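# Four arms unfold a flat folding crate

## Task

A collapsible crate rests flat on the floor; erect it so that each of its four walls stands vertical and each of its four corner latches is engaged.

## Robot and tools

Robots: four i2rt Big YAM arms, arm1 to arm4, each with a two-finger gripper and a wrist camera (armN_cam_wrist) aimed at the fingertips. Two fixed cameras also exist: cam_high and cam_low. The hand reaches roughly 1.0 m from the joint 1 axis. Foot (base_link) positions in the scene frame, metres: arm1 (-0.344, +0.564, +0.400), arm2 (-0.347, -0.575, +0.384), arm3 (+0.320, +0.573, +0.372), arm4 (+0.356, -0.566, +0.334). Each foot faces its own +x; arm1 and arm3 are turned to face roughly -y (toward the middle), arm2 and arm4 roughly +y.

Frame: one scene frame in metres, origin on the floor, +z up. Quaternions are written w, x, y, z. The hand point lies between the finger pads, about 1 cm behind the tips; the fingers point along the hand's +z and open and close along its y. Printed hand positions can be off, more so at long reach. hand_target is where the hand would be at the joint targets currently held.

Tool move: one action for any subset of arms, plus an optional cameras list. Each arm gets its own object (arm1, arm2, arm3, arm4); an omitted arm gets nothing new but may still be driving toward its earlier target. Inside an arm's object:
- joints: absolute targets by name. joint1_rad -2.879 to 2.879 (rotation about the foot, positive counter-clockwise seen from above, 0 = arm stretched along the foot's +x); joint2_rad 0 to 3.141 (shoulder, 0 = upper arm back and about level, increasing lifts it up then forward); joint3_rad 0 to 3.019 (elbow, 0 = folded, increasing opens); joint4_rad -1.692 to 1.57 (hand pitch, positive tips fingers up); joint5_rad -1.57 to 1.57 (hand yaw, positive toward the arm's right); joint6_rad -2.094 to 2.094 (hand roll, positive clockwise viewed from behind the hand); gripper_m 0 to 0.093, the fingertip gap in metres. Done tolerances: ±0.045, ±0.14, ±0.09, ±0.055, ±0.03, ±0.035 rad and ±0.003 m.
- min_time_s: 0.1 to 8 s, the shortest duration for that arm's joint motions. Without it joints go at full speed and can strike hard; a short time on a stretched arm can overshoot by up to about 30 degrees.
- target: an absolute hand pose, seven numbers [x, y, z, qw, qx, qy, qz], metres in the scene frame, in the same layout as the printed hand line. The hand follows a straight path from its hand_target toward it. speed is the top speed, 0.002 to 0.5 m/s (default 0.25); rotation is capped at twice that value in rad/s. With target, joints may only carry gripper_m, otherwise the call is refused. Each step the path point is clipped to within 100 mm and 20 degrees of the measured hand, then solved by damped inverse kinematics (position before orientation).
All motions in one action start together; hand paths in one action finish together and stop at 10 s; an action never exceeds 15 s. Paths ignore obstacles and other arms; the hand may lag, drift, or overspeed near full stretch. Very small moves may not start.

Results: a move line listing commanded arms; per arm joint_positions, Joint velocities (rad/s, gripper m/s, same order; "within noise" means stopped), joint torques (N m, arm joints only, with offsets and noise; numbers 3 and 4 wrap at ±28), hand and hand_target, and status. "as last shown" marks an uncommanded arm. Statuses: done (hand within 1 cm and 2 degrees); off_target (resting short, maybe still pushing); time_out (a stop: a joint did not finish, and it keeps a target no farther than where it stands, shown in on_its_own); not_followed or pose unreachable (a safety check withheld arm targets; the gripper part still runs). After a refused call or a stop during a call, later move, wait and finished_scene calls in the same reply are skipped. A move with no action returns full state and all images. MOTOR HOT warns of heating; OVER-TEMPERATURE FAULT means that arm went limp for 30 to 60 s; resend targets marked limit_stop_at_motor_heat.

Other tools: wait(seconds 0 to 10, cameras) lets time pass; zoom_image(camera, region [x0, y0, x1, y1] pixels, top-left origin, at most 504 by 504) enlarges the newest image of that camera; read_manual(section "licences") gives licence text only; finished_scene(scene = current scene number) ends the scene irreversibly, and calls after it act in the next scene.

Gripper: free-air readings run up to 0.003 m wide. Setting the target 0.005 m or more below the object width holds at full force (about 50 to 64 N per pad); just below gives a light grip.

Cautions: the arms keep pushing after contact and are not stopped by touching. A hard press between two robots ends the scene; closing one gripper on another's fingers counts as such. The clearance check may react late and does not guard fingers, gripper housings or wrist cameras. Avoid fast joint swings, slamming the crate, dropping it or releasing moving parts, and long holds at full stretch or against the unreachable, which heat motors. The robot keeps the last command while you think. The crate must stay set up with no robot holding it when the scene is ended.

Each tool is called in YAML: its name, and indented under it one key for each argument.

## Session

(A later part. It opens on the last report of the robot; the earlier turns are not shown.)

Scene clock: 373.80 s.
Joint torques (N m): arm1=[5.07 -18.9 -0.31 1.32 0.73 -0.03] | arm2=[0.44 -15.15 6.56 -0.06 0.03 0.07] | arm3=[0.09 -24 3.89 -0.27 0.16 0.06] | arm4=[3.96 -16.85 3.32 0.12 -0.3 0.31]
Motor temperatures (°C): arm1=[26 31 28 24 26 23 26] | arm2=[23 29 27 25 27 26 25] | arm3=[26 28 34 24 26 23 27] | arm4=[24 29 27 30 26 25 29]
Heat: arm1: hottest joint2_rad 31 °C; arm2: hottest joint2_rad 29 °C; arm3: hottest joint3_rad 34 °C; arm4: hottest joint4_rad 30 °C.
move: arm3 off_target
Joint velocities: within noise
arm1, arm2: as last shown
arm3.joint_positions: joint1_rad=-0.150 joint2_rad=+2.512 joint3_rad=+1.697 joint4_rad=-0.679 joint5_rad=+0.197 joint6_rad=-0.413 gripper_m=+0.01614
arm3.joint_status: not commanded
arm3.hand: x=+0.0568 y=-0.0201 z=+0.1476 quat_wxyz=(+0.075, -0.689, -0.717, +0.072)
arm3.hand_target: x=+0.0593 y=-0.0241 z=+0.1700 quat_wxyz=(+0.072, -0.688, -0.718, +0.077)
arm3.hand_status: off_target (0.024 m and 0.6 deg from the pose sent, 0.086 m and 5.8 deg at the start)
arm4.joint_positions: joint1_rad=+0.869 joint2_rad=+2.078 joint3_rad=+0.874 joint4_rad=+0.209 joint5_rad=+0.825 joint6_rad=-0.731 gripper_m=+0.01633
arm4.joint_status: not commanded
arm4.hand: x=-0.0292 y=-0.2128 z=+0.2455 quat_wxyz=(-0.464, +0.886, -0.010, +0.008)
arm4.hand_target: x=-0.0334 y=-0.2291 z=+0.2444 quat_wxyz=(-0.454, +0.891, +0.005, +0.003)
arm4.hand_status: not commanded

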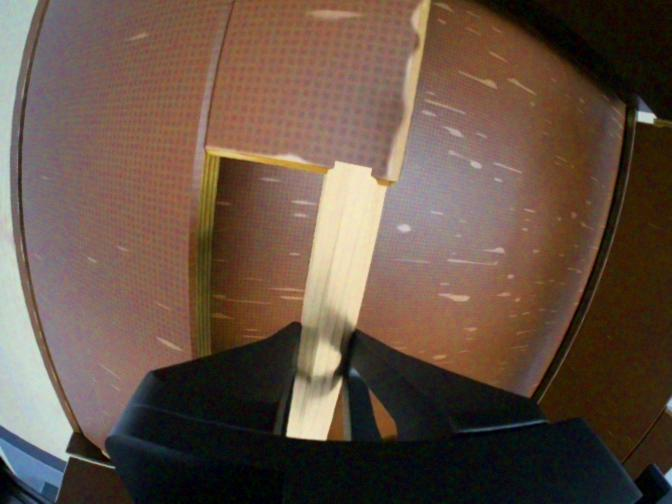

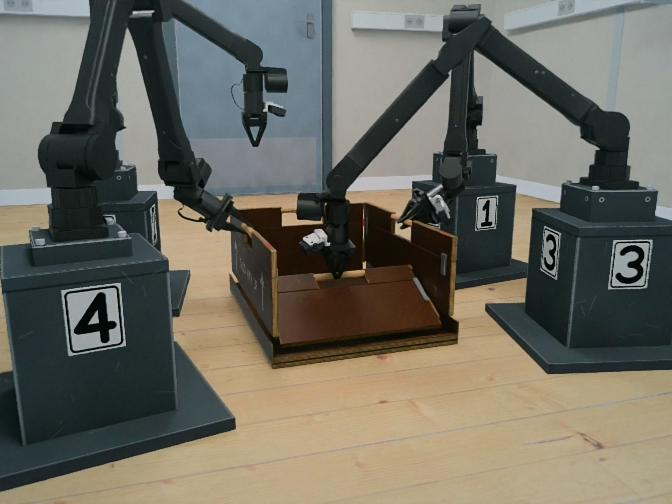

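move:
  arm3: {"target": [0.099, -0.022, 0.214, -0.1067, 0.6830, 0.7134, -0.1143], "speed": 0.12}

move:
  arm3: {"target": [0.150, -0.019, 0.243, -0.1418, 0.6764, 0.7065, -0.1519], "speed": 0.12}
  cameras: ["arm3_cam_wrist", "cam_low"]

Scene clock: 376.00 s.
Joint torques (N m): arm1=[4.42 -19.6 -0.32 1.47 0.72 0.01] | arm2=[0.44 -15.09 6.53 -0.05 0.03 0.07] | arm3=[0.5 -22.95 3.9 -0.24 -0.01 0.09] | arm4=[3.96 -16.85 3.3 0.1 -0.31 0.31]
Motor temperatures (°C): arm1=[26 31 28 24 26 23 26] | arm2=[23 29 27 25 27 26 25] | arm3=[26 28 34 24 26 23 27] | arm4=[24 29 27 30 26 25 29]
Heat: arm1: hottest joint2_rad 31 °C; arm2: hottest joint2_rad 29 °C; arm3: hottest joint3_rad 34 °C; arm4: hottest joint4_rad 30 °C.
move: arm3 off_target
Joint velocities: within noise
arm1.joint_positions: joint1_rad=+0.792 joint2_rad=+2.286 joint3_rad=+0.819 joint4_rad=+0.523 joint5_rad=+0.760 joint6_rad=-0.766 gripper_m=+0.01663
arm1.joint_status: not commanded
arm1.hand: x=-0.0159 y=+0.1958 z=+0.2300 quat_wxyz=(+0.002, -0.037, -0.889, +0.457)
arm1.hand_target: x=-0.0048 y=+0.2213 z=+0.2311 quat_wxyz=(+0.001, +0.000, -0.891, +0.454)
arm1.hand_status: not commanded
arm2, arm4: as last shown
arm3.joint_positions: joint1_rad=-0.073 joint2_rad=+2.397 joint3_rad=+1.588 joint4_rad=-0.661 joint5_rad=+0.307 joint6_rad=-0.338 gripper_m=+0.01607
arm3.joint_status: not commanded
arm3.hand: x=+0.0892 y=-0.0195 z=+0.1932 quat_wxyz=(+0.112, -0.687, -0.709, +0.113)
arm3.hand_target: x=+0.0975 y=-0.0227 z=+0.2139 quat_wxyz=(+0.106, -0.683, -0.713, +0.115)
arm3.hand_status: off_target (0.023 m and 0.9 deg from the pose sent, 0.079 m and 6.1 deg at the start)
pictures: none

Scene clock: 377.23 s.
Joint torques (N m): arm1=[4.66 -19.08 -0.2 1.36 0.73 0] | arm2=[0.38 -15.03 6.54 -0.05 0.03 0.07] | arm3=[1.26 -22.71 3.77 -0.85 -0.22 0.21] | arm4=[4.01 -16.85 3.32 0.1 -0.31 0.31]
Motor temperatures (°C): arm1=[26 31 28 24 26 23 26] | arm2=[23 29 27 25 27 26 25] | arm3=[26 28 34 24 26 23 27] | arm4=[24 29 27 30 26 25 29]
Heat: arm1: hottest joint2_rad 31 °C; arm2: hottest joint2_rad 29 °C; arm3: hottest joint3_rad 34 °C; arm4: hottest joint4_rad 30 °C.
move: arm3 off_target
Joint velocities: within noise
arm1, arm2, arm4: as last shown
arm3.joint_positions: joint1_rad=+0.015 joint2_rad=+2.320 joint3_rad=+1.509 joint4_rad=-0.650 joint5_rad=+0.428 joint6_rad=-0.250 gripper_m=+0.01606
arm3.joint_status: not commanded
arm3.hand: x=+0.1267 y=-0.0176 z=+0.2245 quat_wxyz=(+0.150, -0.681, -0.699, +0.157)
arm3.hand_target: x=+0.1440 y=-0.0174 z=+0.2417 quat_wxyz=(+0.144, -0.676, -0.706, +0.151)
arm3.hand_status: off_target (0.030 m and 1.5 deg from the pose sent, 0.079 m and 5.7 deg at the start)

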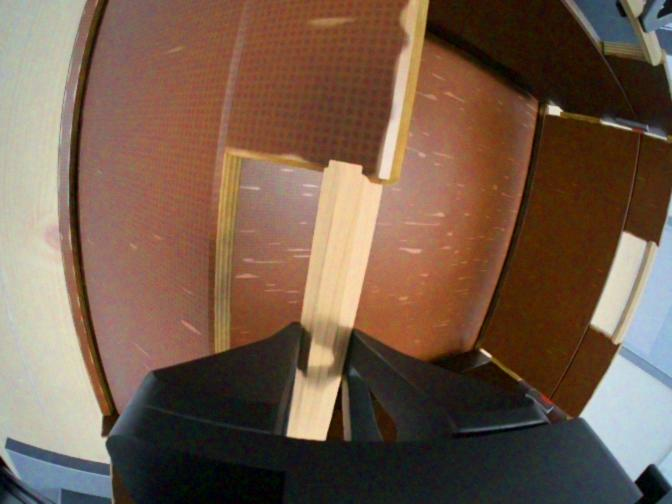

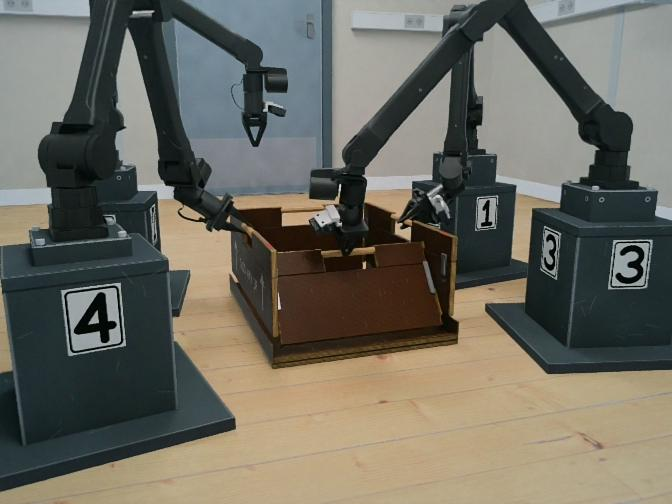

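move:
  arm3: {"target": [0.207, -0.016, 0.258, -0.1766, 0.6679, 0.6977, -0.1891], "speed": 0.12}

move:
  arm3: {"target": [0.243, -0.014, 0.260, -0.1880, 0.6647, 0.6943, -0.2013], "speed": 0.1}
  cameras: ["arm3_cam_wrist", "cam_low", "cam_high"]

zoom_image:
  camera: "cam_low"
  region: [220, 190, 480, 370]

Scene clock: 380.70 s.
Joint torques (N m): arm1=[4.89 -19.19 -0.18 1.36 0.73 0] | arm2=[0.44 -15.03 6.54 -0.05 0.03 0.07] | arm3=[2.43 -21.19 4.05 -0.44 -0.55 0.23] | arm4=[3.96 -16.85 3.32 0.1 -0.31 0.31]
Motor temperatures (°C): arm1=[26 31 28 24 26 23 26] | arm2=[23 29 27 25 27 26 25] | arm3=[26 29 33 24 26 23 28] | arm4=[24 29 27 30 26 25 29]
Heat: arm1: hottest joint2_rad 31 °C; arm2: hottest joint2_rad 29 °C; arm3: hottest joint3_rad 33 °C; arm4: hottest joint4_rad 30 °C.
move: arm3 off_target
Joint velocities: within noise
arm1, arm4: as last shown
arm2.joint_positions: joint1_rad=+0.092 joint2_rad=+1.604 joint3_rad=+1.053 joint4_rad=-1.030 joint5_rad=-0.001 joint6_rad=-0.052 gripper_m=+0.02013
arm2.joint_status: not commanded
arm2.hand: x=-0.3275 y=-0.1503 z=+0.4433 quat_wxyz=(+0.004, +0.710, -0.704, +0.003)
arm2.hand_target: x=-0.3296 y=-0.1493 z=+0.4503 quat_wxyz=(+0.000, +0.709, -0.706, +0.000)
arm2.hand_status: not commanded
arm3.joint_positions: joint1_rad=+0.132 joint2_rad=+2.272 joint3_rad=+1.473 joint4_rad=-0.707 joint5_rad=+0.552 joint6_rad=-0.118 gripper_m=+0.01606
arm3.joint_status: not commanded
arm3.hand: x=+0.1793 y=-0.0157 z=+0.2515 quat_wxyz=(+0.190, -0.675, -0.686, +0.196)
arm3.hand_target: x=+0.2054 y=-0.0155 z=+0.2581 quat_wxyz=(+0.179, -0.668, -0.698, +0.188)
arm3.hand_status: off_target (0.028 m and 2.4 deg from the pose sent, 0.087 m and 5.0 deg at the start)
pictures: none

Scene clock: 381.77 s.
Joint torques (N m): arm1=[4.72 -19.02 -0.24 1.4 0.72 0.01] | arm2=[0.38 -15.09 6.53 -0.05 0.03 0.06] | arm3=[3.25 -20.31 4.14 -0.1 -0.76 0.25] | arm4=[3.96 -16.79 3.3 0.1 -0.3 0.31]
Motor temperatures (°C): arm1=[26 31 28 24 26 23 26] | arm2=[23 29 27 25 27 26 25] | arm3=[26 29 33 24 26 23 28] | arm4=[24 29 27 30 26 25 29]
Heat: arm1: hottest joint2_rad 31 °C; arm2: hottest joint2_rad 29 °C; arm3: hottest joint3_rad 33 °C; arm4: hottest joint4_rad 30 °C.
move: arm3 off_target
Joint velocities: within noise
arm1, arm2, arm4: as last shown
arm3.joint_positions: joint1_rad=+0.195 joint2_rad=+2.263 joint3_rad=+1.472 joint4_rad=-0.751 joint5_rad=+0.598 joint6_rad=-0.040 gripper_m=+0.01602
arm3.joint_status: not commanded
arm3.hand: x=+0.2100 y=-0.0148 z=+0.2604 quat_wxyz=(+0.205, -0.672, -0.680, +0.211)
arm3.hand_target: x=+0.2416 y=-0.0133 z=+0.2602 quat_wxyz=(+0.191, -0.664, -0.695, +0.201)
arm3.hand_status: off_target (0.033 m and 2.9 deg from the pose sent, 0.064 m and 1.7 deg at the start)
pictures: arm3_cam_wrist, cam_high, cam_low

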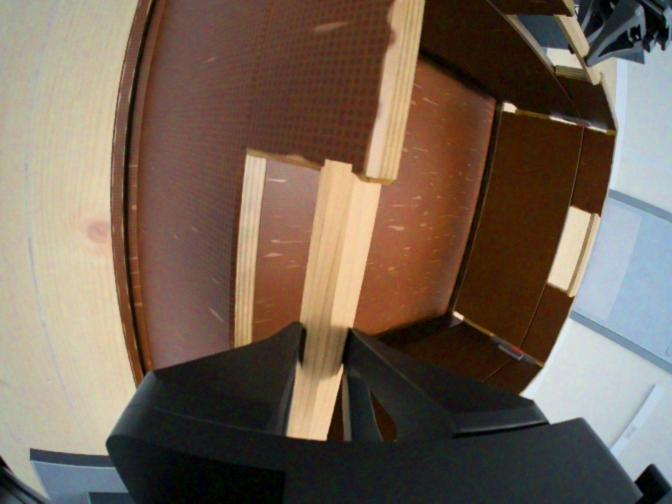

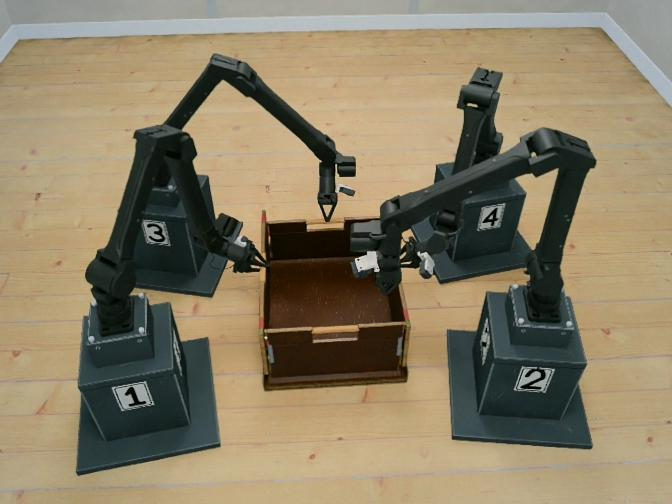

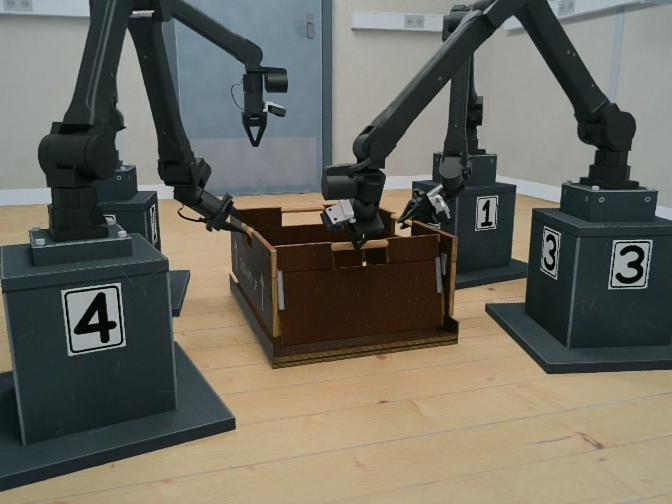

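Scaled by 1.938 from the camera's image (finer frame: 960x720).

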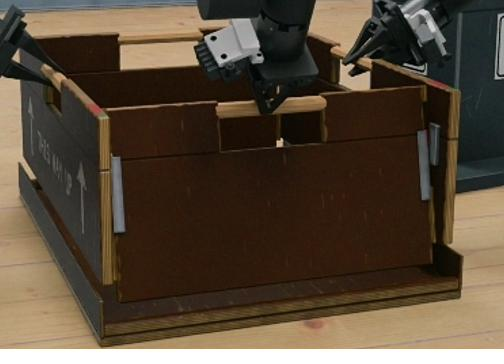

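move:
  arm3: {"target": [0.270, -0.012, 0.257, -0.1880, 0.6647, 0.6943, -0.2013], "speed": 0.1}

move:
  arm3: {"target": [0.292, -0.012, 0.254, -0.1880, 0.6647, 0.6943, -0.2013], "speed": 0.08}
  cameras: ["arm3_cam_wrist", "cam_low", "cam_high"]

zoom_image:
  camera: "cam_low"
  region: [220, 190, 480, 370]

Scene clock: 384.93 s.
Joint torques (N m): arm1=[4.37 -18.26 -0.23 1.28 0.74 0] | arm2=[0.38 -15.09 6.54 -0.06 0.03 0.07] | arm3=[4.07 -18.96 4.3 -0.1 -0.96 0.31] | arm4=[3.96 -16.85 3.3 0.1 -0.31 0.31]
Motor temperatures (°C): arm1=[26 31 28 24 26 23 26] | arm2=[23 29 27 25 27 26 25] | arm3=[26 29 33 24 26 23 28] | arm4=[24 29 27 30 26 25 29]
Heat: arm1: hottest joint2_rad 31 °C; arm2: hottest joint2_rad 29 °C; arm3: hottest joint3_rad 33 °C; arm4: hottest joint4_rad 30 °C.
move: arm3 off_target
Joint velocities: within noise
arm1, arm2, arm4: as last shown
arm3.joint_positions: joint1_rad=+0.226 joint2_rad=+2.257 joint3_rad=+1.472 joint4_rad=-0.774 joint5_rad=+0.603 joint6_rad=+0.007 gripper_m=+0.01558
arm3.joint_status: not commanded
arm3.hand: x=+0.2274 y=-0.0144 z=+0.2643 quat_wxyz=(+0.203, -0.676, -0.675, +0.215)
arm3.hand_target: x=+0.2675 y=-0.0114 z=+0.2577 quat_wxyz=(+0.189, -0.665, -0.694, +0.202)
arm3.hand_status: off_target (0.043 m and 3.4 deg from the pose sent, 0.060 m and 2.9 deg at the start)
arm4.hand_target: x=-0.0333 y=-0.2290 z=+0.2444 quat_wxyz=(-0.454, +0.891, +0.004, +0.003)
pictures: none

Scene clock: 386.00 s.
Joint torques (N m): arm1=[4.6 -19.37 -0.21 1.32 0.75 0.01] | arm2=[0.38 -15.03 6.53 -0.03 0.03 0.07] | arm3=[3.31 -17.61 5.26 -0.05 -1.11 0.25] | arm4=[3.9 -16.85 3.32 0.12 -0.32 0.31]
Motor temperatures (°C): arm1=[26 31 28 24 26 23 26] | arm2=[23 29 27 25 27 26 25] | arm3=[26 29 33 24 26 23 28] | arm4=[24 29 27 30 26 25 29]
Heat: arm1: hottest joint2_rad 31 °C; arm2: hottest joint2_rad 29 °C; arm3: hottest joint3_rad 33 °C; arm4: hottest joint4_rad 30 °C.
move: arm3 off_target
Joint velocities: within noise
arm1.joint_positions: joint1_rad=+0.794 joint2_rad=+2.286 joint3_rad=+0.819 joint4_rad=+0.523 joint5_rad=+0.760 joint6_rad=-0.766 gripper_m=+0.01663
arm1.joint_status: not commanded
arm1.hand: x=-0.0154 y=+0.1963 z=+0.2300 quat_wxyz=(+0.001, -0.036, -0.889, +0.457)
arm1.hand_target: x=-0.0043 y=+0.2217 z=+0.2312 quat_wxyz=(+0.001, +0.001, -0.891, +0.454)
arm1.hand_status: not commanded
arm2: as last shown
arm3.joint_positions: joint1_rad=+0.281 joint2_rad=+2.254 joint3_rad=+1.472 joint4_rad=-0.805 joint5_rad=+0.606 joint6_rad=+0.061 gripper_m=+0.01483
arm3.joint_status: not commanded
arm3.hand: x=+0.2592 y=-0.0128 z=+0.2664 quat_wxyz=(+0.202, -0.672, -0.678, +0.218)
arm3.hand_target: x=+0.2905 y=-0.0108 z=+0.2541 quat_wxyz=(+0.189, -0.664, -0.694, +0.201)
arm3.hand_status: off_target (0.035 m and 3.2 deg from the pose sent, 0.065 m and 3.4 deg at the start)
arm4.joint_positions: joint1_rad=+0.869 joint2_rad=+2.078 joint3_rad=+0.874 joint4_rad=+0.209 joint5_rad=+0.827 joint6_rad=-0.729 gripper_m=+0.01633
arm4.joint_status: not commanded
arm4.hand: x=-0.0290 y=-0.2127 z=+0.2456 quat_wxyz=(-0.465, +0.885, -0.011, +0.008)
arm4.hand_target: x=-0.0331 y=-0.2289 z=+0.2445 quat_wxyz=(-0.455, +0.891, +0.004, +0.003)
arm4.hand_status: not commanded
pictures: arm3_cam_wrist, cam_high, cam_low

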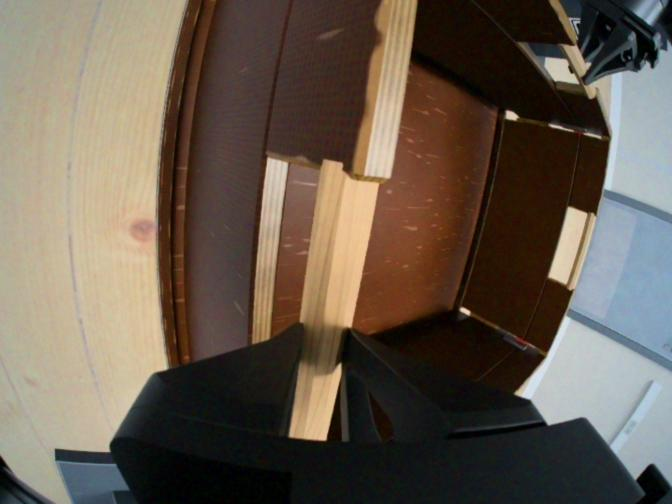

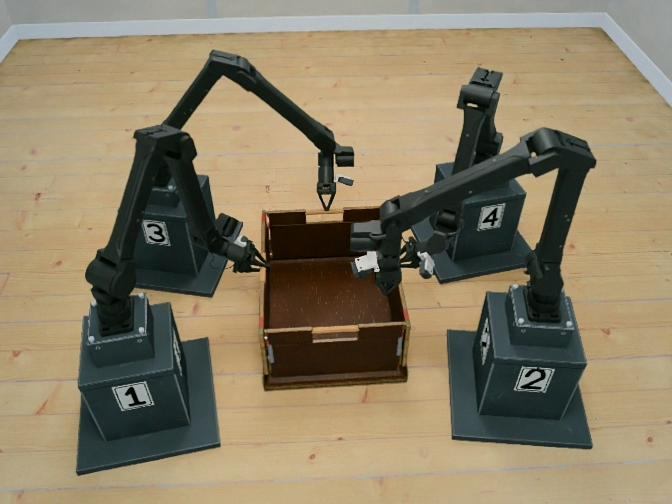

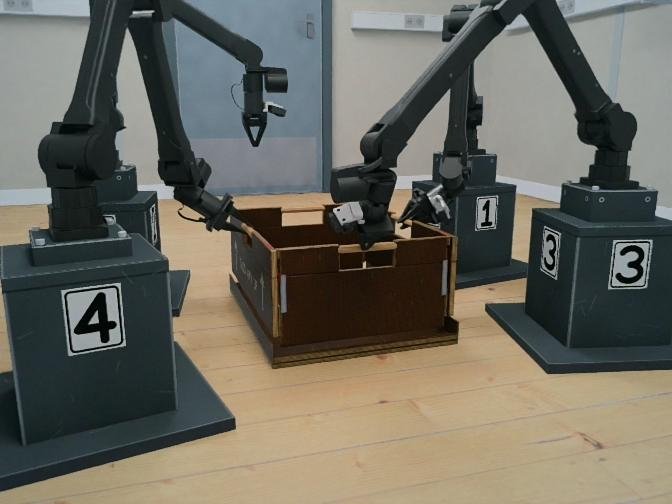

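Scaled by 1.938 from the camera's image (finer frame: 960x720).

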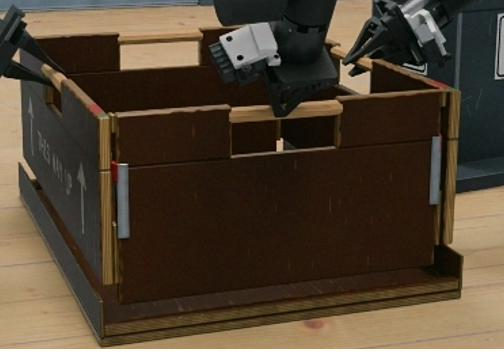

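move:
  arm3: {"target": [0.308, -0.012, 0.247, -0.1184, 0.6810, 0.7113, -0.1268], "speed": 0.08}
  cameras: ["arm3_cam_wrist", "cam_low", "cam_high"]

zoom_image:
  camera: "cam_low"
  region: [220, 190, 480, 370]

Scene clock: 389.17 s.
Joint torques (N m): arm1=[4.37 -18.61 -0.25 1.37 0.71 -0.02] | arm2=[0.44 -15.03 6.54 -0.03 0.03 0.07] | arm3=[4.42 -17.55 4.57 1.02 -2.63 0.11] | arm4=[3.96 -16.85 3.32 0.1 -0.32 0.31]
Motor temperatures (°C): arm1=[26 31 28 24 26 23 26] | arm2=[23 29 27 25 27 26 25] | arm3=[26 29 33 24 27 23 28] | arm4=[24 29 27 30 26 25 29]
Heat: arm1: hottest joint2_rad 31 °C; arm2: hottest joint2_rad 29 °C; arm3: hottest joint3_rad 33 °C; arm4: hottest joint4_rad 30 °C.
move: arm3 off_target
Joint velocities: within noise
arm1, arm2, arm4: as last shown
arm3.joint_positions: joint1_rad=+0.236 joint2_rad=+2.225 joint3_rad=+1.472 joint4_rad=-0.813 joint5_rad=+0.437 joint6_rad=+0.037 gripper_m=+0.01441
arm3.joint_status: not commanded
arm3.hand: x=+0.2587 y=-0.0139 z=+0.2682 quat_wxyz=(+0.146, -0.696, -0.685, +0.158)
arm3.hand_target: x=+0.3061 y=-0.0099 z=+0.2488 quat_wxyz=(+0.119, -0.681, -0.711, +0.128)
arm3.hand_status: off_target (0.054 m and 6.0 deg from the pose sent, 0.053 m and 14.7 deg at the start)
pictures: arm3_cam_wrist, cam_high, cam_low

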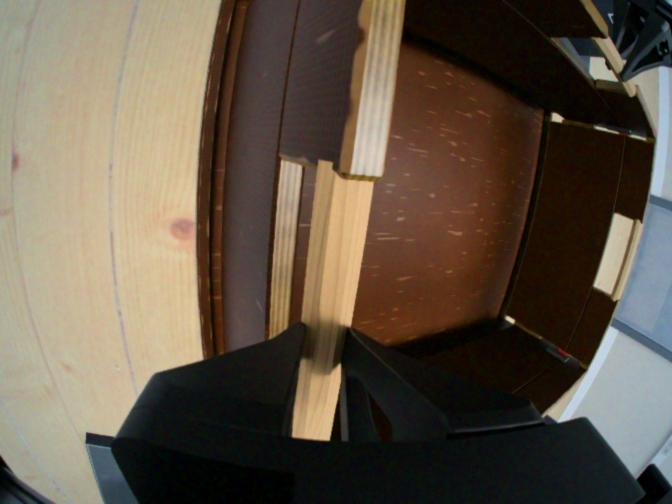

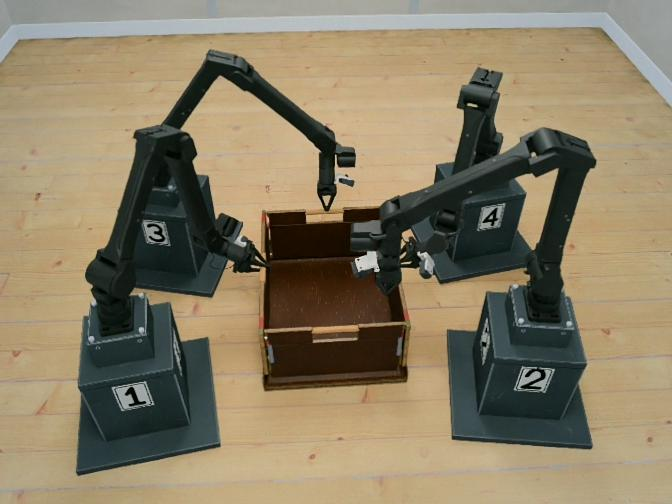

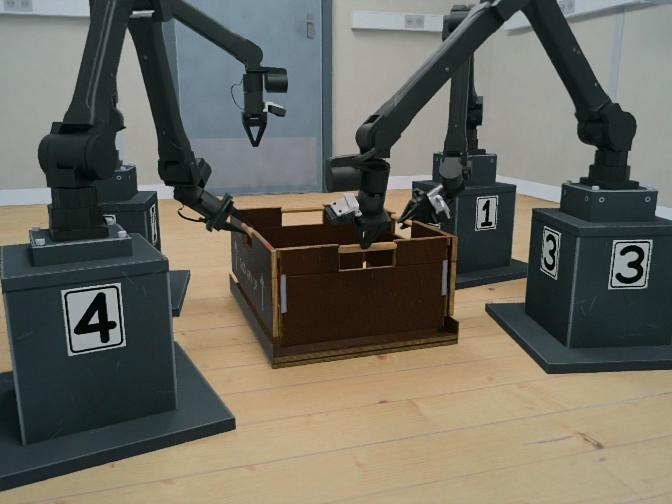

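Scaled by 1.938 from the camera's image (finer frame: 960x720).

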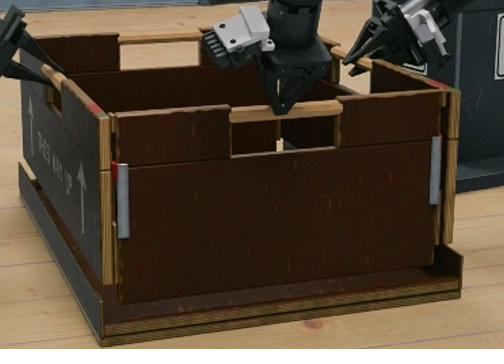

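move:
  arm3: {"joints": {"gripper_m": 0.05}}
  cameras: ["cam_low"]

zoom_image:
  camera: "cam_low"
  region: [220, 190, 480, 370]

Scene clock: 391.30 s.
Joint torques (N m): arm1=[4.37 -18.78 -0.29 1.24 0.71 -0.01] | arm2=[0.38 -15.09 6.54 -0.05 0.03 0.06] | arm3=[3.08 -17.26 4.71 1.03 -0.62 0.09] | arm4=[3.96 -16.85 3.3 0.1 -0.32 0.31]
Motor temperatures (°C): arm1=[26 31 28 24 26 23 26] | arm2=[23 28 27 25 27 26 25] | arm3=[26 29 32 24 28 23 28] | arm4=[24 29 27 30 26 25 29]
Heat: arm1: hottest joint2_rad 31 °C; arm2: hottest joint2_rad 28 °C; arm3: hottest joint3_rad 32 °C; arm4: hottest joint4_rad 30 °C.
move: arm3 done
Joint velocities: within noise
arm1, arm2, arm4: as last shown
arm3.joint_positions: joint1_rad=+0.255 joint2_rad=+2.222 joint3_rad=+1.472 joint4_rad=-0.813 joint5_rad=+0.381 joint6_rad=+0.038 gripper_m=+0.04994
arm3.joint_status: all done
arm3.hand: x=+0.2786 y=-0.0154 z=+0.2660 quat_wxyz=(+0.125, -0.695, -0.694, +0.141)
arm3.hand_target: x=+0.3067 y=-0.0101 z=+0.2492 quat_wxyz=(+0.119, -0.681, -0.711, +0.128)
arm3.hand_status: not commanded

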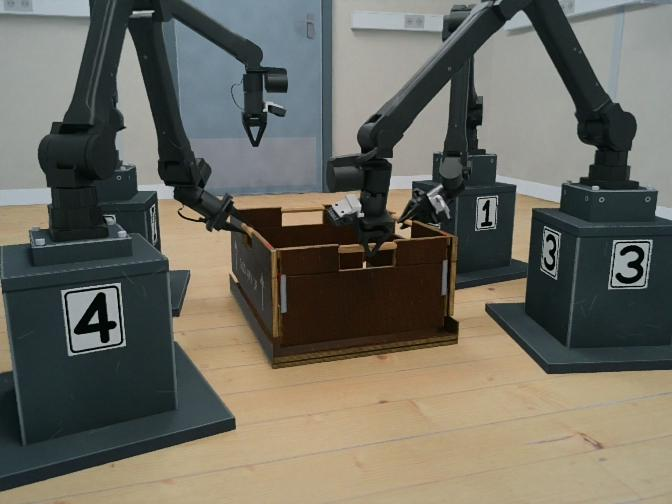

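Scaled by 1.938 from the camera's image (finer frame: 960x720).

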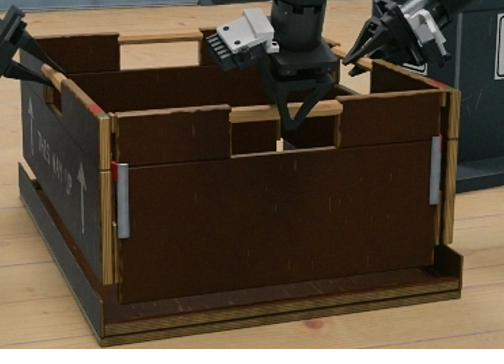

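move:
  arm3: {"target": [0.262, -0.014, 0.252, 0, 0.6915, 0.7223, 0], "speed": 0.12}

move:
  arm3: {"joints": {"gripper_m": 0.010}}
  cameras: ["arm3_cam_wrist"]

move:
  arm3: {"target": [0.235, -0.014, 0.252, 0, 0.6915, 0.7223, 0], "speed": 0.08}
  cameras: ["arm3_cam_wrist", "cam_low"]

zoom_image:
  camera: "cam_low"
  region: [220, 190, 480, 370]

Scene clock: 395.80 s.
Joint torques (N m): arm1=[5.54 -18.61 -0.29 1.35 0.68 0] | arm2=[0.38 -15.09 6.54 -0.05 0.03 0.07] | arm3=[-1.73 -15.21 6.65 0.77 -0.15 -0.15] | arm4=[3.96 -16.85 3.3 0.1 -0.32 0.31]
Motor temperatures (°C): arm1=[26 31 28 24 26 23 27] | arm2=[23 28 27 25 27 26 25] | arm3=[26 29 32 24 27 23 28] | arm4=[24 29 27 30 26 25 29]
Heat: arm1: hottest joint2_rad 31 °C; arm2: hottest joint2_rad 28 °C; arm3: hottest joint3_rad 32 °C; arm4: hottest joint4_rad 30 °C.
move: arm3 off_target
Joint velocities: within noise
arm1, arm2, arm4: as last shown
arm3.joint_positions: joint1_rad=+0.138 joint2_rad=+2.183 joint3_rad=+1.467 joint4_rad=-0.833 joint5_rad=+0.008 joint6_rad=-0.112 gripper_m=+0.04997
arm3.joint_status: not commanded
arm3.hand: x=+0.2733 y=-0.0133 z=+0.2739 quat_wxyz=(-0.005, -0.695, -0.719, +0.010)
arm3.hand_target: x=+0.2672 y=-0.0121 z=+0.2518 quat_wxyz=(+0.000, -0.692, -0.722, -0.002)
arm3.hand_status: off_target (0.025 m and 1.4 deg from the pose sent, 0.022 m and 21.8 deg at the start)
pictures: none

Scene clock: 396.43 s.
Joint torques (N m): arm1=[4.78 -19.31 -0.17 1.2 0.72 -0.03] | arm2=[0.44 -15.03 6.53 -0.05 0.03 0.07] | arm3=[0.44 -15.97 6.64 0.64 -0.27 -0.02] | arm4=[3.96 -16.79 3.3 0.1 -0.32 0.31]
Motor temperatures (°C): arm1=[26 31 28 24 26 23 27] | arm2=[23 28 27 25 27 26 25] | arm3=[26 29 32 24 27 23 27] | arm4=[24 29 27 30 26 25 29]
Heat: arm1: hottest joint2_rad 31 °C; arm2: hottest joint2_rad 28 °C; arm3: hottest joint3_rad 32 °C; arm4: hottest joint4_rad 30 °C.
move: arm3 done
Joint velocities: within noise
arm1, arm2, arm4: as last shown
arm3.joint_positions: joint1_rad=+0.109 joint2_rad=+2.183 joint3_rad=+1.470 joint4_rad=-0.828 joint5_rad=+0.009 joint6_rad=-0.123 gripper_m=+0.01015
arm3.joint_status: all done
arm3.hand: x=+0.2557 y=-0.0143 z=+0.2748 quat_wxyz=(-0.007, -0.701, -0.713, +0.014)
arm3.hand_target: x=+0.2630 y=-0.0124 z=+0.2520 quat_wxyz=(-0.001, -0.694, -0.720, -0.001)
arm3.hand_status: not commanded

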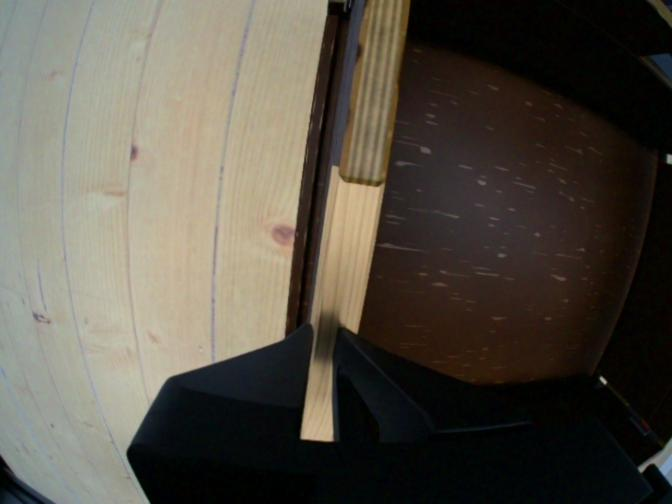

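Scene clock: 397.53 s.
Joint torques (N m): arm1=[5.07 -19.25 -0.2 1.26 0.72 -0.05] | arm2=[0.38 -15.15 6.56 -0.05 0.03 0.07] | arm3=[-1.73 -14.97 7.41 0.18 0.11 -0.07] | arm4=[3.96 -16.85 3.3 0.1 -0.32 0.31]
Motor temperatures (°C): arm1=[26 31 28 24 26 23 27] | arm2=[23 28 27 25 27 26 25] | arm3=[26 29 32 24 27 23 27] | arm4=[24 29 27 30 26 25 29]
Heat: arm1: hottest joint2_rad 31 °C; arm2: hottest joint2_rad 28 °C; arm3: hottest joint3_rad 32 °C; arm4: hottest joint4_rad 30 °C.
move: arm3 off_target
Joint velocities: within noise
arm1, arm4: as last shown
arm2.joint_positions: joint1_rad=+0.092 joint2_rad=+1.604 joint3_rad=+1.053 joint4_rad=-1.030 joint5_rad=-0.001 joint6_rad=-0.052 gripper_m=+0.02013
arm2.joint_status: not commanded
arm2.hand: x=-0.3275 y=-0.1503 z=+0.4433 quat_wxyz=(+0.004, +0.710, -0.704, +0.003)
arm2.hand_target: x=-0.3296 y=-0.1493 z=+0.4503 quat_wxyz=(+0.000, +0.709, -0.706, +0.000)
arm2.hand_status: not commanded
arm3.joint_positions: joint1_rad=+0.095 joint2_rad=+2.187 joint3_rad=+1.472 joint4_rad=-0.828 joint5_rad=-0.003 joint6_rad=-0.177 gripper_m=+0.01012
arm3.joint_status: not commanded
arm3.hand: x=+0.2497 y=-0.0137 z=+0.2734 quat_wxyz=(-0.011, -0.687, -0.727, +0.009)
arm3.hand_target: x=+0.2421 y=-0.0130 z=+0.2521 quat_wxyz=(-0.002, -0.688, -0.726, -0.002)
arm3.hand_status: off_target (0.026 m and 1.8 deg from the pose sent, 0.031 m and 2.3 deg at the start)

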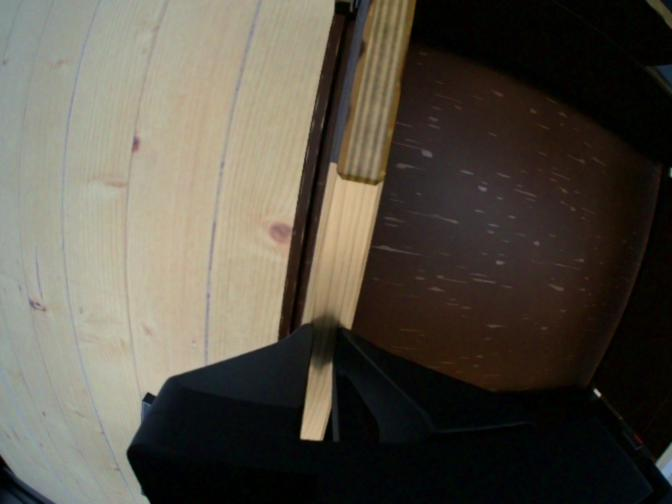

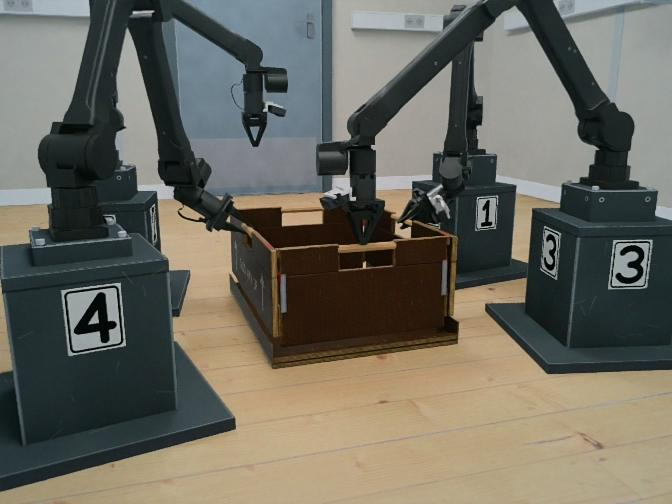

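Scaled by 1.938 from the camera's image (finer frame: 960x720).

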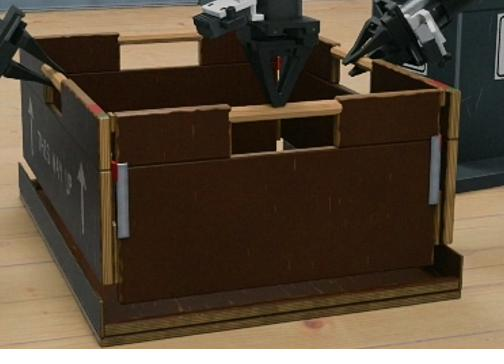

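zoom_image:
  camera: "arm3_cam_wrist"
  region: [560, 360, 672, 480]

zoom_image:
  camera: "arm3_cam_wrist"
  region: [290, 0, 430, 120]

zoom_image:
  camera: "cam_low"
  region: [255, 230, 315, 320]

zoom_image:
  camera: "cam_low"
  region: [415, 210, 475, 300]

Scaled by 4.200 from the camera's image (finer frame: 960x720).

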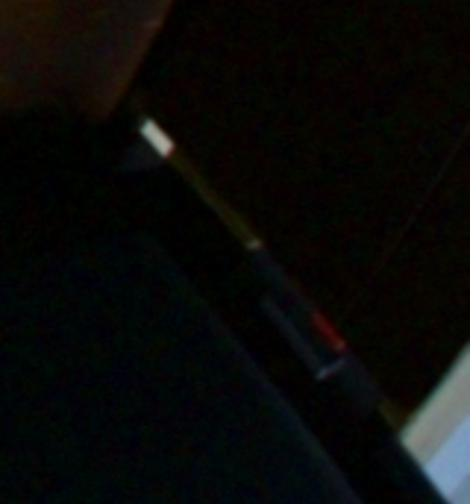

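Scaled by 3.600 from the camera's image (finer frame: 960x720).

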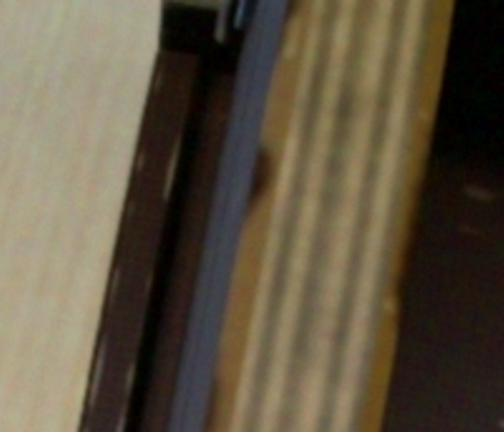

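Scaled by 5.600 from the camera's image (finer frame: 960x720).

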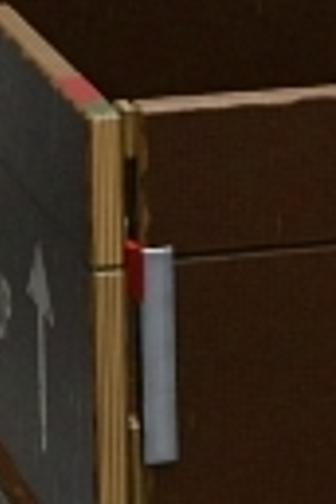

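Scaled by 5.600 from the camera's image (finer frame: 960x720).

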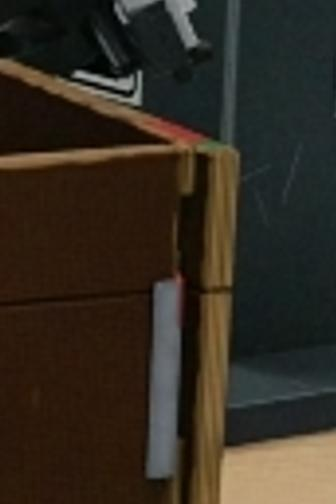

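move:
  arm1: {"target": [-0.004, 0.207, 0.2312, 0, 0, 0.89101, -0.45399], "speed": 0.08}
  arm4: {"target": [-0.033, -0.219, 0.2445, -0.45399, 0.89101, 0, 0], "speed": 0.08}
  arm3: {"joints": {"gripper_m": 0.05}}

move:
  arm1: {"joints": {"gripper_m": 0.045}}
  arm4: {"joints": {"gripper_m": 0.045}}
  arm3: {"target": [0.235, -0.014, 0.36, 0, 0.6915, 0.7223, 0], "speed": 0.2}
  cameras: ["cam_high", "cam_low"]

move:
  arm1: {"target": [-0.004, 0.295, 0.295, 0, 0, 0.89101, -0.45399], "speed": 0.15}
  arm4: {"target": [-0.033, -0.307, 0.308, -0.45399, 0.89101, 0, 0], "speed": 0.15}
  cameras: ["cam_high", "cam_low", "arm2_cam_wrist", "arm3_cam_wrist"]

zoom_image:
  camera: "cam_high"
  region: [240, 195, 440, 405]

zoom_image:
  camera: "cam_low"
  region: [220, 190, 480, 370]

Scene clock: 410.07 s.
Joint torques (N m): arm1=[2.78 -19.02 1.18 1.58 0.11 -0.3] | arm2=[0.44 -15.03 6.54 -0.06 0.03 0.07] | arm3=[-1.38 -16.73 7.24 0.09 0.11 -0.08] | arm4=[2.43 -16.38 4.1 0.73 -0.67 0.12]
Motor temperatures (°C): arm1=[26 31 28 24 26 23 27] | arm2=[23 28 27 25 27 26 25] | arm3=[26 28 33 24 27 23 27] | arm4=[24 29 27 30 26 25 29]
Heat: arm1: hottest joint2_rad 31 °C; arm2: hottest joint2_rad 28 °C; arm3: hottest joint3_rad 33 °C; arm4: hottest joint4_rad 30 °C.
move: arm1 off_target; arm3 done; arm4 done
Joint velocities: within noise
arm1.joint_positions: joint1_rad=+0.792 joint2_rad=+2.286 joint3_rad=+0.819 joint4_rad=+0.528 joint5_rad=+0.757 joint6_rad=-0.768 gripper_m=+0.01663
arm1.joint_status: not commanded
arm1.hand: x=-0.0149 y=+0.1956 z=+0.2302 quat_wxyz=(-0.001, -0.036, -0.889, +0.457)
arm1.hand_target: x=-0.0045 y=+0.2064 z=+0.2315 quat_wxyz=(+0.001, -0.001, -0.891, +0.455)
arm1.hand_status: off_target (0.016 m and 4.2 deg from the pose sent, 0.016 m and 4.1 deg at the start)
arm2: as last shown
arm3.joint_positions: joint1_rad=+0.083 joint2_rad=+2.208 joint3_rad=+1.472 joint4_rad=-0.828 joint5_rad=+0.002 joint6_rad=-0.177 gripper_m=+0.04987
arm3.joint_status: all done
arm3.hand: x=+0.2424 y=-0.0077 z=+0.2612 quat_wxyz=(-0.002, -0.691, -0.722, +0.002)
arm3.hand_target: x=+0.2352 y=-0.0119 z=+0.2519 quat_wxyz=(+0.000, -0.692, -0.722, -0.001)
arm3.hand_status: not commanded
arm4.joint_positions: joint1_rad=+0.867 joint2_rad=+2.078 joint3_rad=+0.874 joint4_rad=+0.209 joint5_rad=+0.824 joint6_rad=-0.731 gripper_m=+0.01633
arm4.joint_status: not commanded
arm4.hand: x=-0.0289 y=-0.2124 z=+0.2453 quat_wxyz=(-0.464, +0.886, -0.010, +0.008)
arm4.hand_target: x=-0.0329 y=-0.2190 z=+0.2444 quat_wxyz=(-0.454, +0.891, +0.001, +0.000)
arm4.hand_status: done (0.008 m and 1.9 deg from the pose sent, 0.007 m and 2.1 deg at the start)
pictures: none

Scene clock: 411.37 s.
Joint torques (N m): arm1=[-0.44 -18.55 1.25 1.68 0.36 -0.03] | arm2=[0.38 -14.97 6.54 -0.06 0.03 0.07] | arm3=[-1.38 -18.02 8.54 -0.13 0.16 -0.04] | arm4=[1.96 -16.03 4.18 0.75 0.14 0.12]
Motor temperatures (°C): arm1=[26 31 28 24 26 23 26] | arm2=[23 28 27 25 27 26 25] | arm3=[26 28 33 24 26 23 27] | arm4=[24 29 27 30 26 25 29]
Heat: arm1: hottest joint2_rad 31 °C; arm2: hottest joint2_rad 28 °C; arm3: hottest joint3_rad 33 °C; arm4: hottest joint4_rad 30 °C.
move: arm1 done; arm3 off_target; arm4 done
Joint velocities: within noise
arm1.joint_positions: joint1_rad=+0.827 joint2_rad=+2.286 joint3_rad=+0.818 joint4_rad=+0.528 joint5_rad=+0.749 joint6_rad=-0.809 gripper_m=+0.04498
arm1.joint_status: all done
arm1.hand: x=-0.0019 y=+0.2084 z=+0.2291 quat_wxyz=(-0.001, -0.001, -0.891, +0.454)
arm1.hand_target: x=-0.0010 y=+0.2104 z=+0.2309 quat_wxyz=(+0.000, +0.008, -0.891, +0.454)
arm1.hand_status: not commanded
arm2: as last shown
arm3.joint_positions: joint1_rad=+0.083 joint2_rad=+2.065 joint3_rad=+1.515 joint4_rad=-1.029 joint5_rad=+0.002 joint6_rad=-0.177 gripper_m=+0.04987
arm3.joint_status: not commanded
arm3.hand: x=+0.2423 y=-0.0060 z=+0.3550 quat_wxyz=(+0.002, -0.691, -0.722, -0.004)
arm3.hand_target: x=+0.2348 y=-0.0153 z=+0.3598 quat_wxyz=(+0.000, -0.692, -0.722, +0.001)
arm3.hand_status: off_target (0.012 m and 0.5 deg from the pose sent, 0.099 m and 0.4 deg at the start)
arm4.joint_positions: joint1_rad=+0.873 joint2_rad=+2.073 joint3_rad=+0.874 joint4_rad=+0.209 joint5_rad=+0.792 joint6_rad=-0.731 gripper_m=+0.04495
arm4.joint_status: all done
arm4.hand: x=-0.0357 y=-0.2166 z=+0.2441 quat_wxyz=(-0.454, +0.891, -0.003, -0.005)
arm4.hand_target: x=-0.0352 y=-0.2209 z=+0.2435 quat_wxyz=(-0.451, +0.892, +0.003, -0.003)
arm4.hand_status: not commanded

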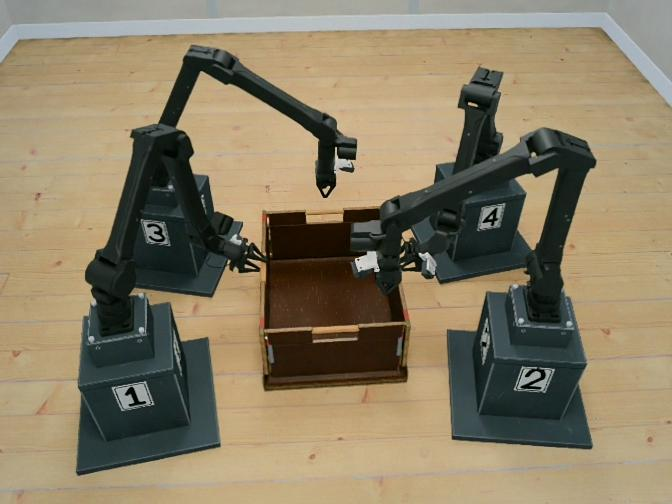

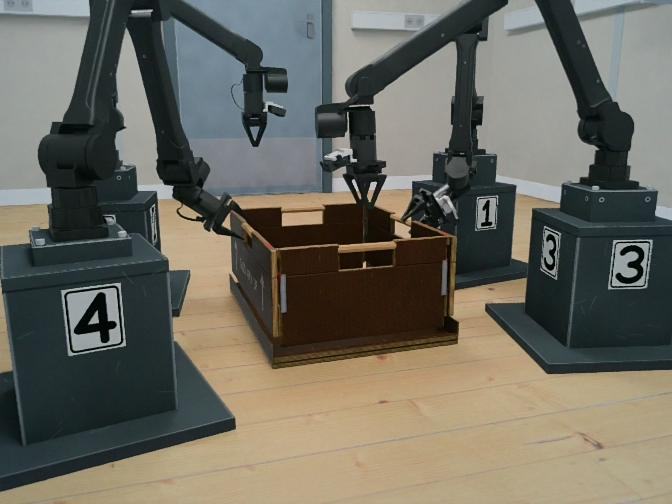

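Scene clock: 413.03 s.
Joint torques (N m): arm1=[0.73 -16.26 1.94 0.98 0.7 0.24] | arm2=[0.38 -15.09 6.56 -0.05 0.03 0.07] | arm3=[-1.08 -17.73 8.49 -0.1 0.13 -0.06] | arm4=[1.96 -13.45 5.48 0.21 0.43 0.37]
Motor temperatures (°C): arm1=[26 31 28 24 26 23 26] | arm2=[23 28 27 25 27 26 25] | arm3=[26 28 33 24 26 23 27] | arm4=[24 29 27 30 26 25 29]
Heat: arm1: hottest joint2_rad 31 °C; arm2: hottest joint2_rad 28 °C; arm3: hottest joint3_rad 33 °C; arm4: hottest joint4_rad 30 °C.
move: arm1 done; arm4 done
Joint velocities: within noise
arm1.joint_positions: joint1_rad=+1.018 joint2_rad=+2.039 joint3_rad=+0.673 joint4_rad=+0.253 joint5_rad=+0.851 joint6_rad=-0.585 gripper_m=+0.04498
arm1.joint_status: not commanded
arm1.hand: x=-0.0052 y=+0.2919 z=+0.2941 quat_wxyz=(+0.003, +0.004, -0.891, +0.454)
arm1.hand_target: x=-0.0048 y=+0.2937 z=+0.2959 quat_wxyz=(+0.001, +0.000, -0.890, +0.455)
arm1.hand_status: done (0.003 m and 0.6 deg from the pose sent, 0.109 m and 0.1 deg at the start)
arm2, arm3: as last shown
arm4.joint_positions: joint1_rad=+1.062 joint2_rad=+1.844 joint3_rad=+0.797 joint4_rad=-0.127 joint5_rad=+0.885 joint6_rad=-0.499 gripper_m=+0.04495
arm4.joint_status: not commanded
arm4.hand: x=-0.0353 y=-0.3032 z=+0.3105 quat_wxyz=(-0.456, +0.890, +0.004, +0.000)
arm4.hand_target: x=-0.0322 y=-0.3048 z=+0.3087 quat_wxyz=(-0.455, +0.890, -0.001, +0.002)
arm4.hand_status: done (0.005 m and 0.5 deg from the pose sent, 0.111 m and 0.7 deg at the start)
pictures: arm2_cam_wrist, arm3_cam_wrist, cam_high, cam_low

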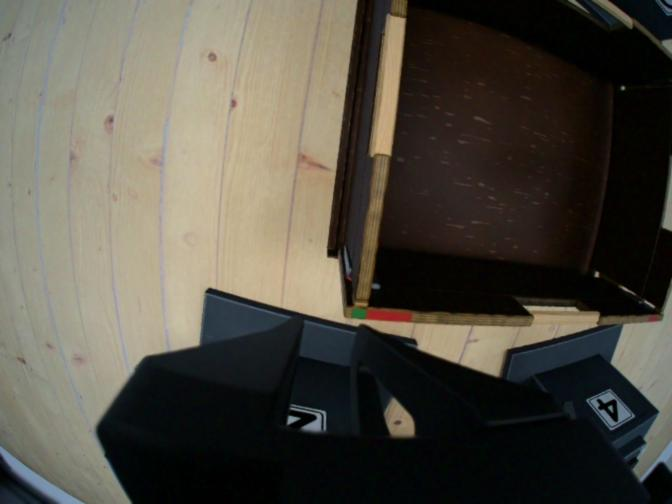

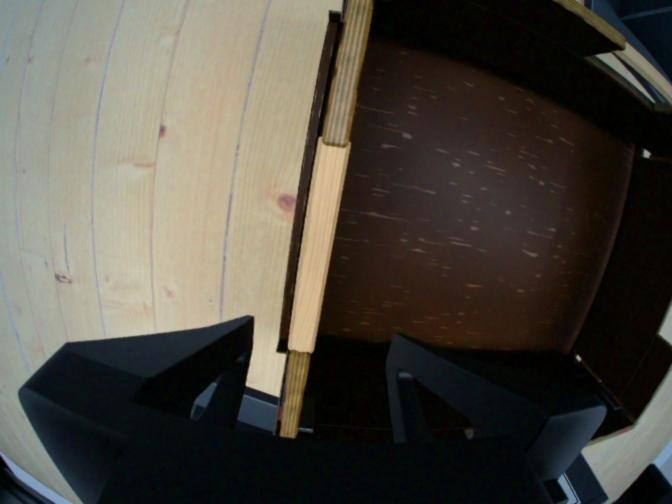

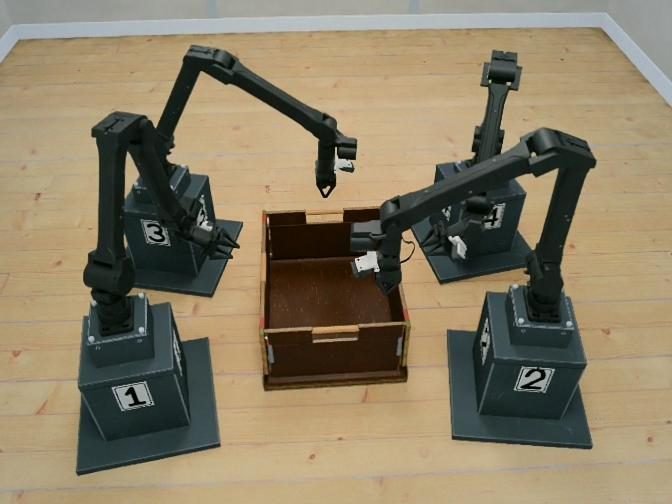

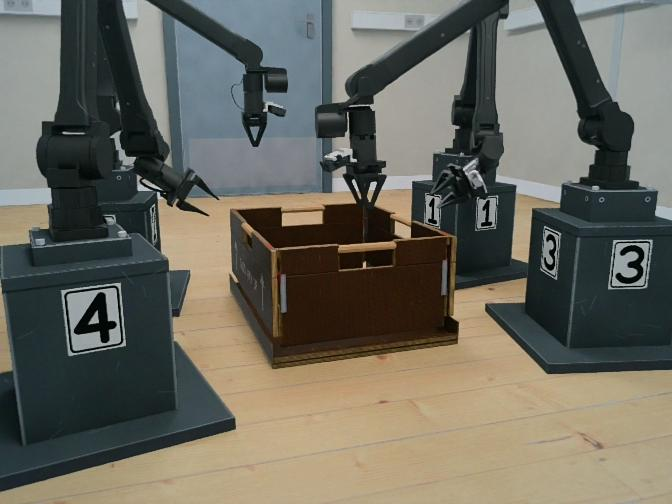

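Scaled by 2.400 from the camera's image (finer frame: 960x720).

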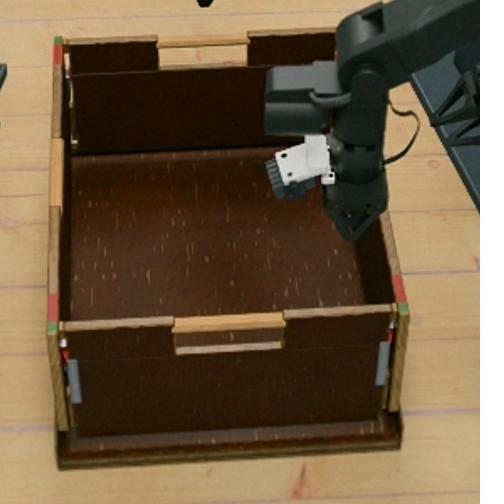

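Scaled by 1.938 from the camera's image (finer frame: 960x720).

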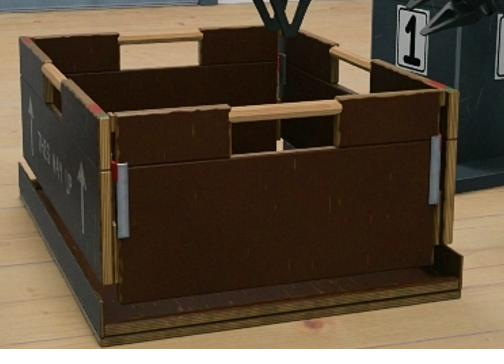

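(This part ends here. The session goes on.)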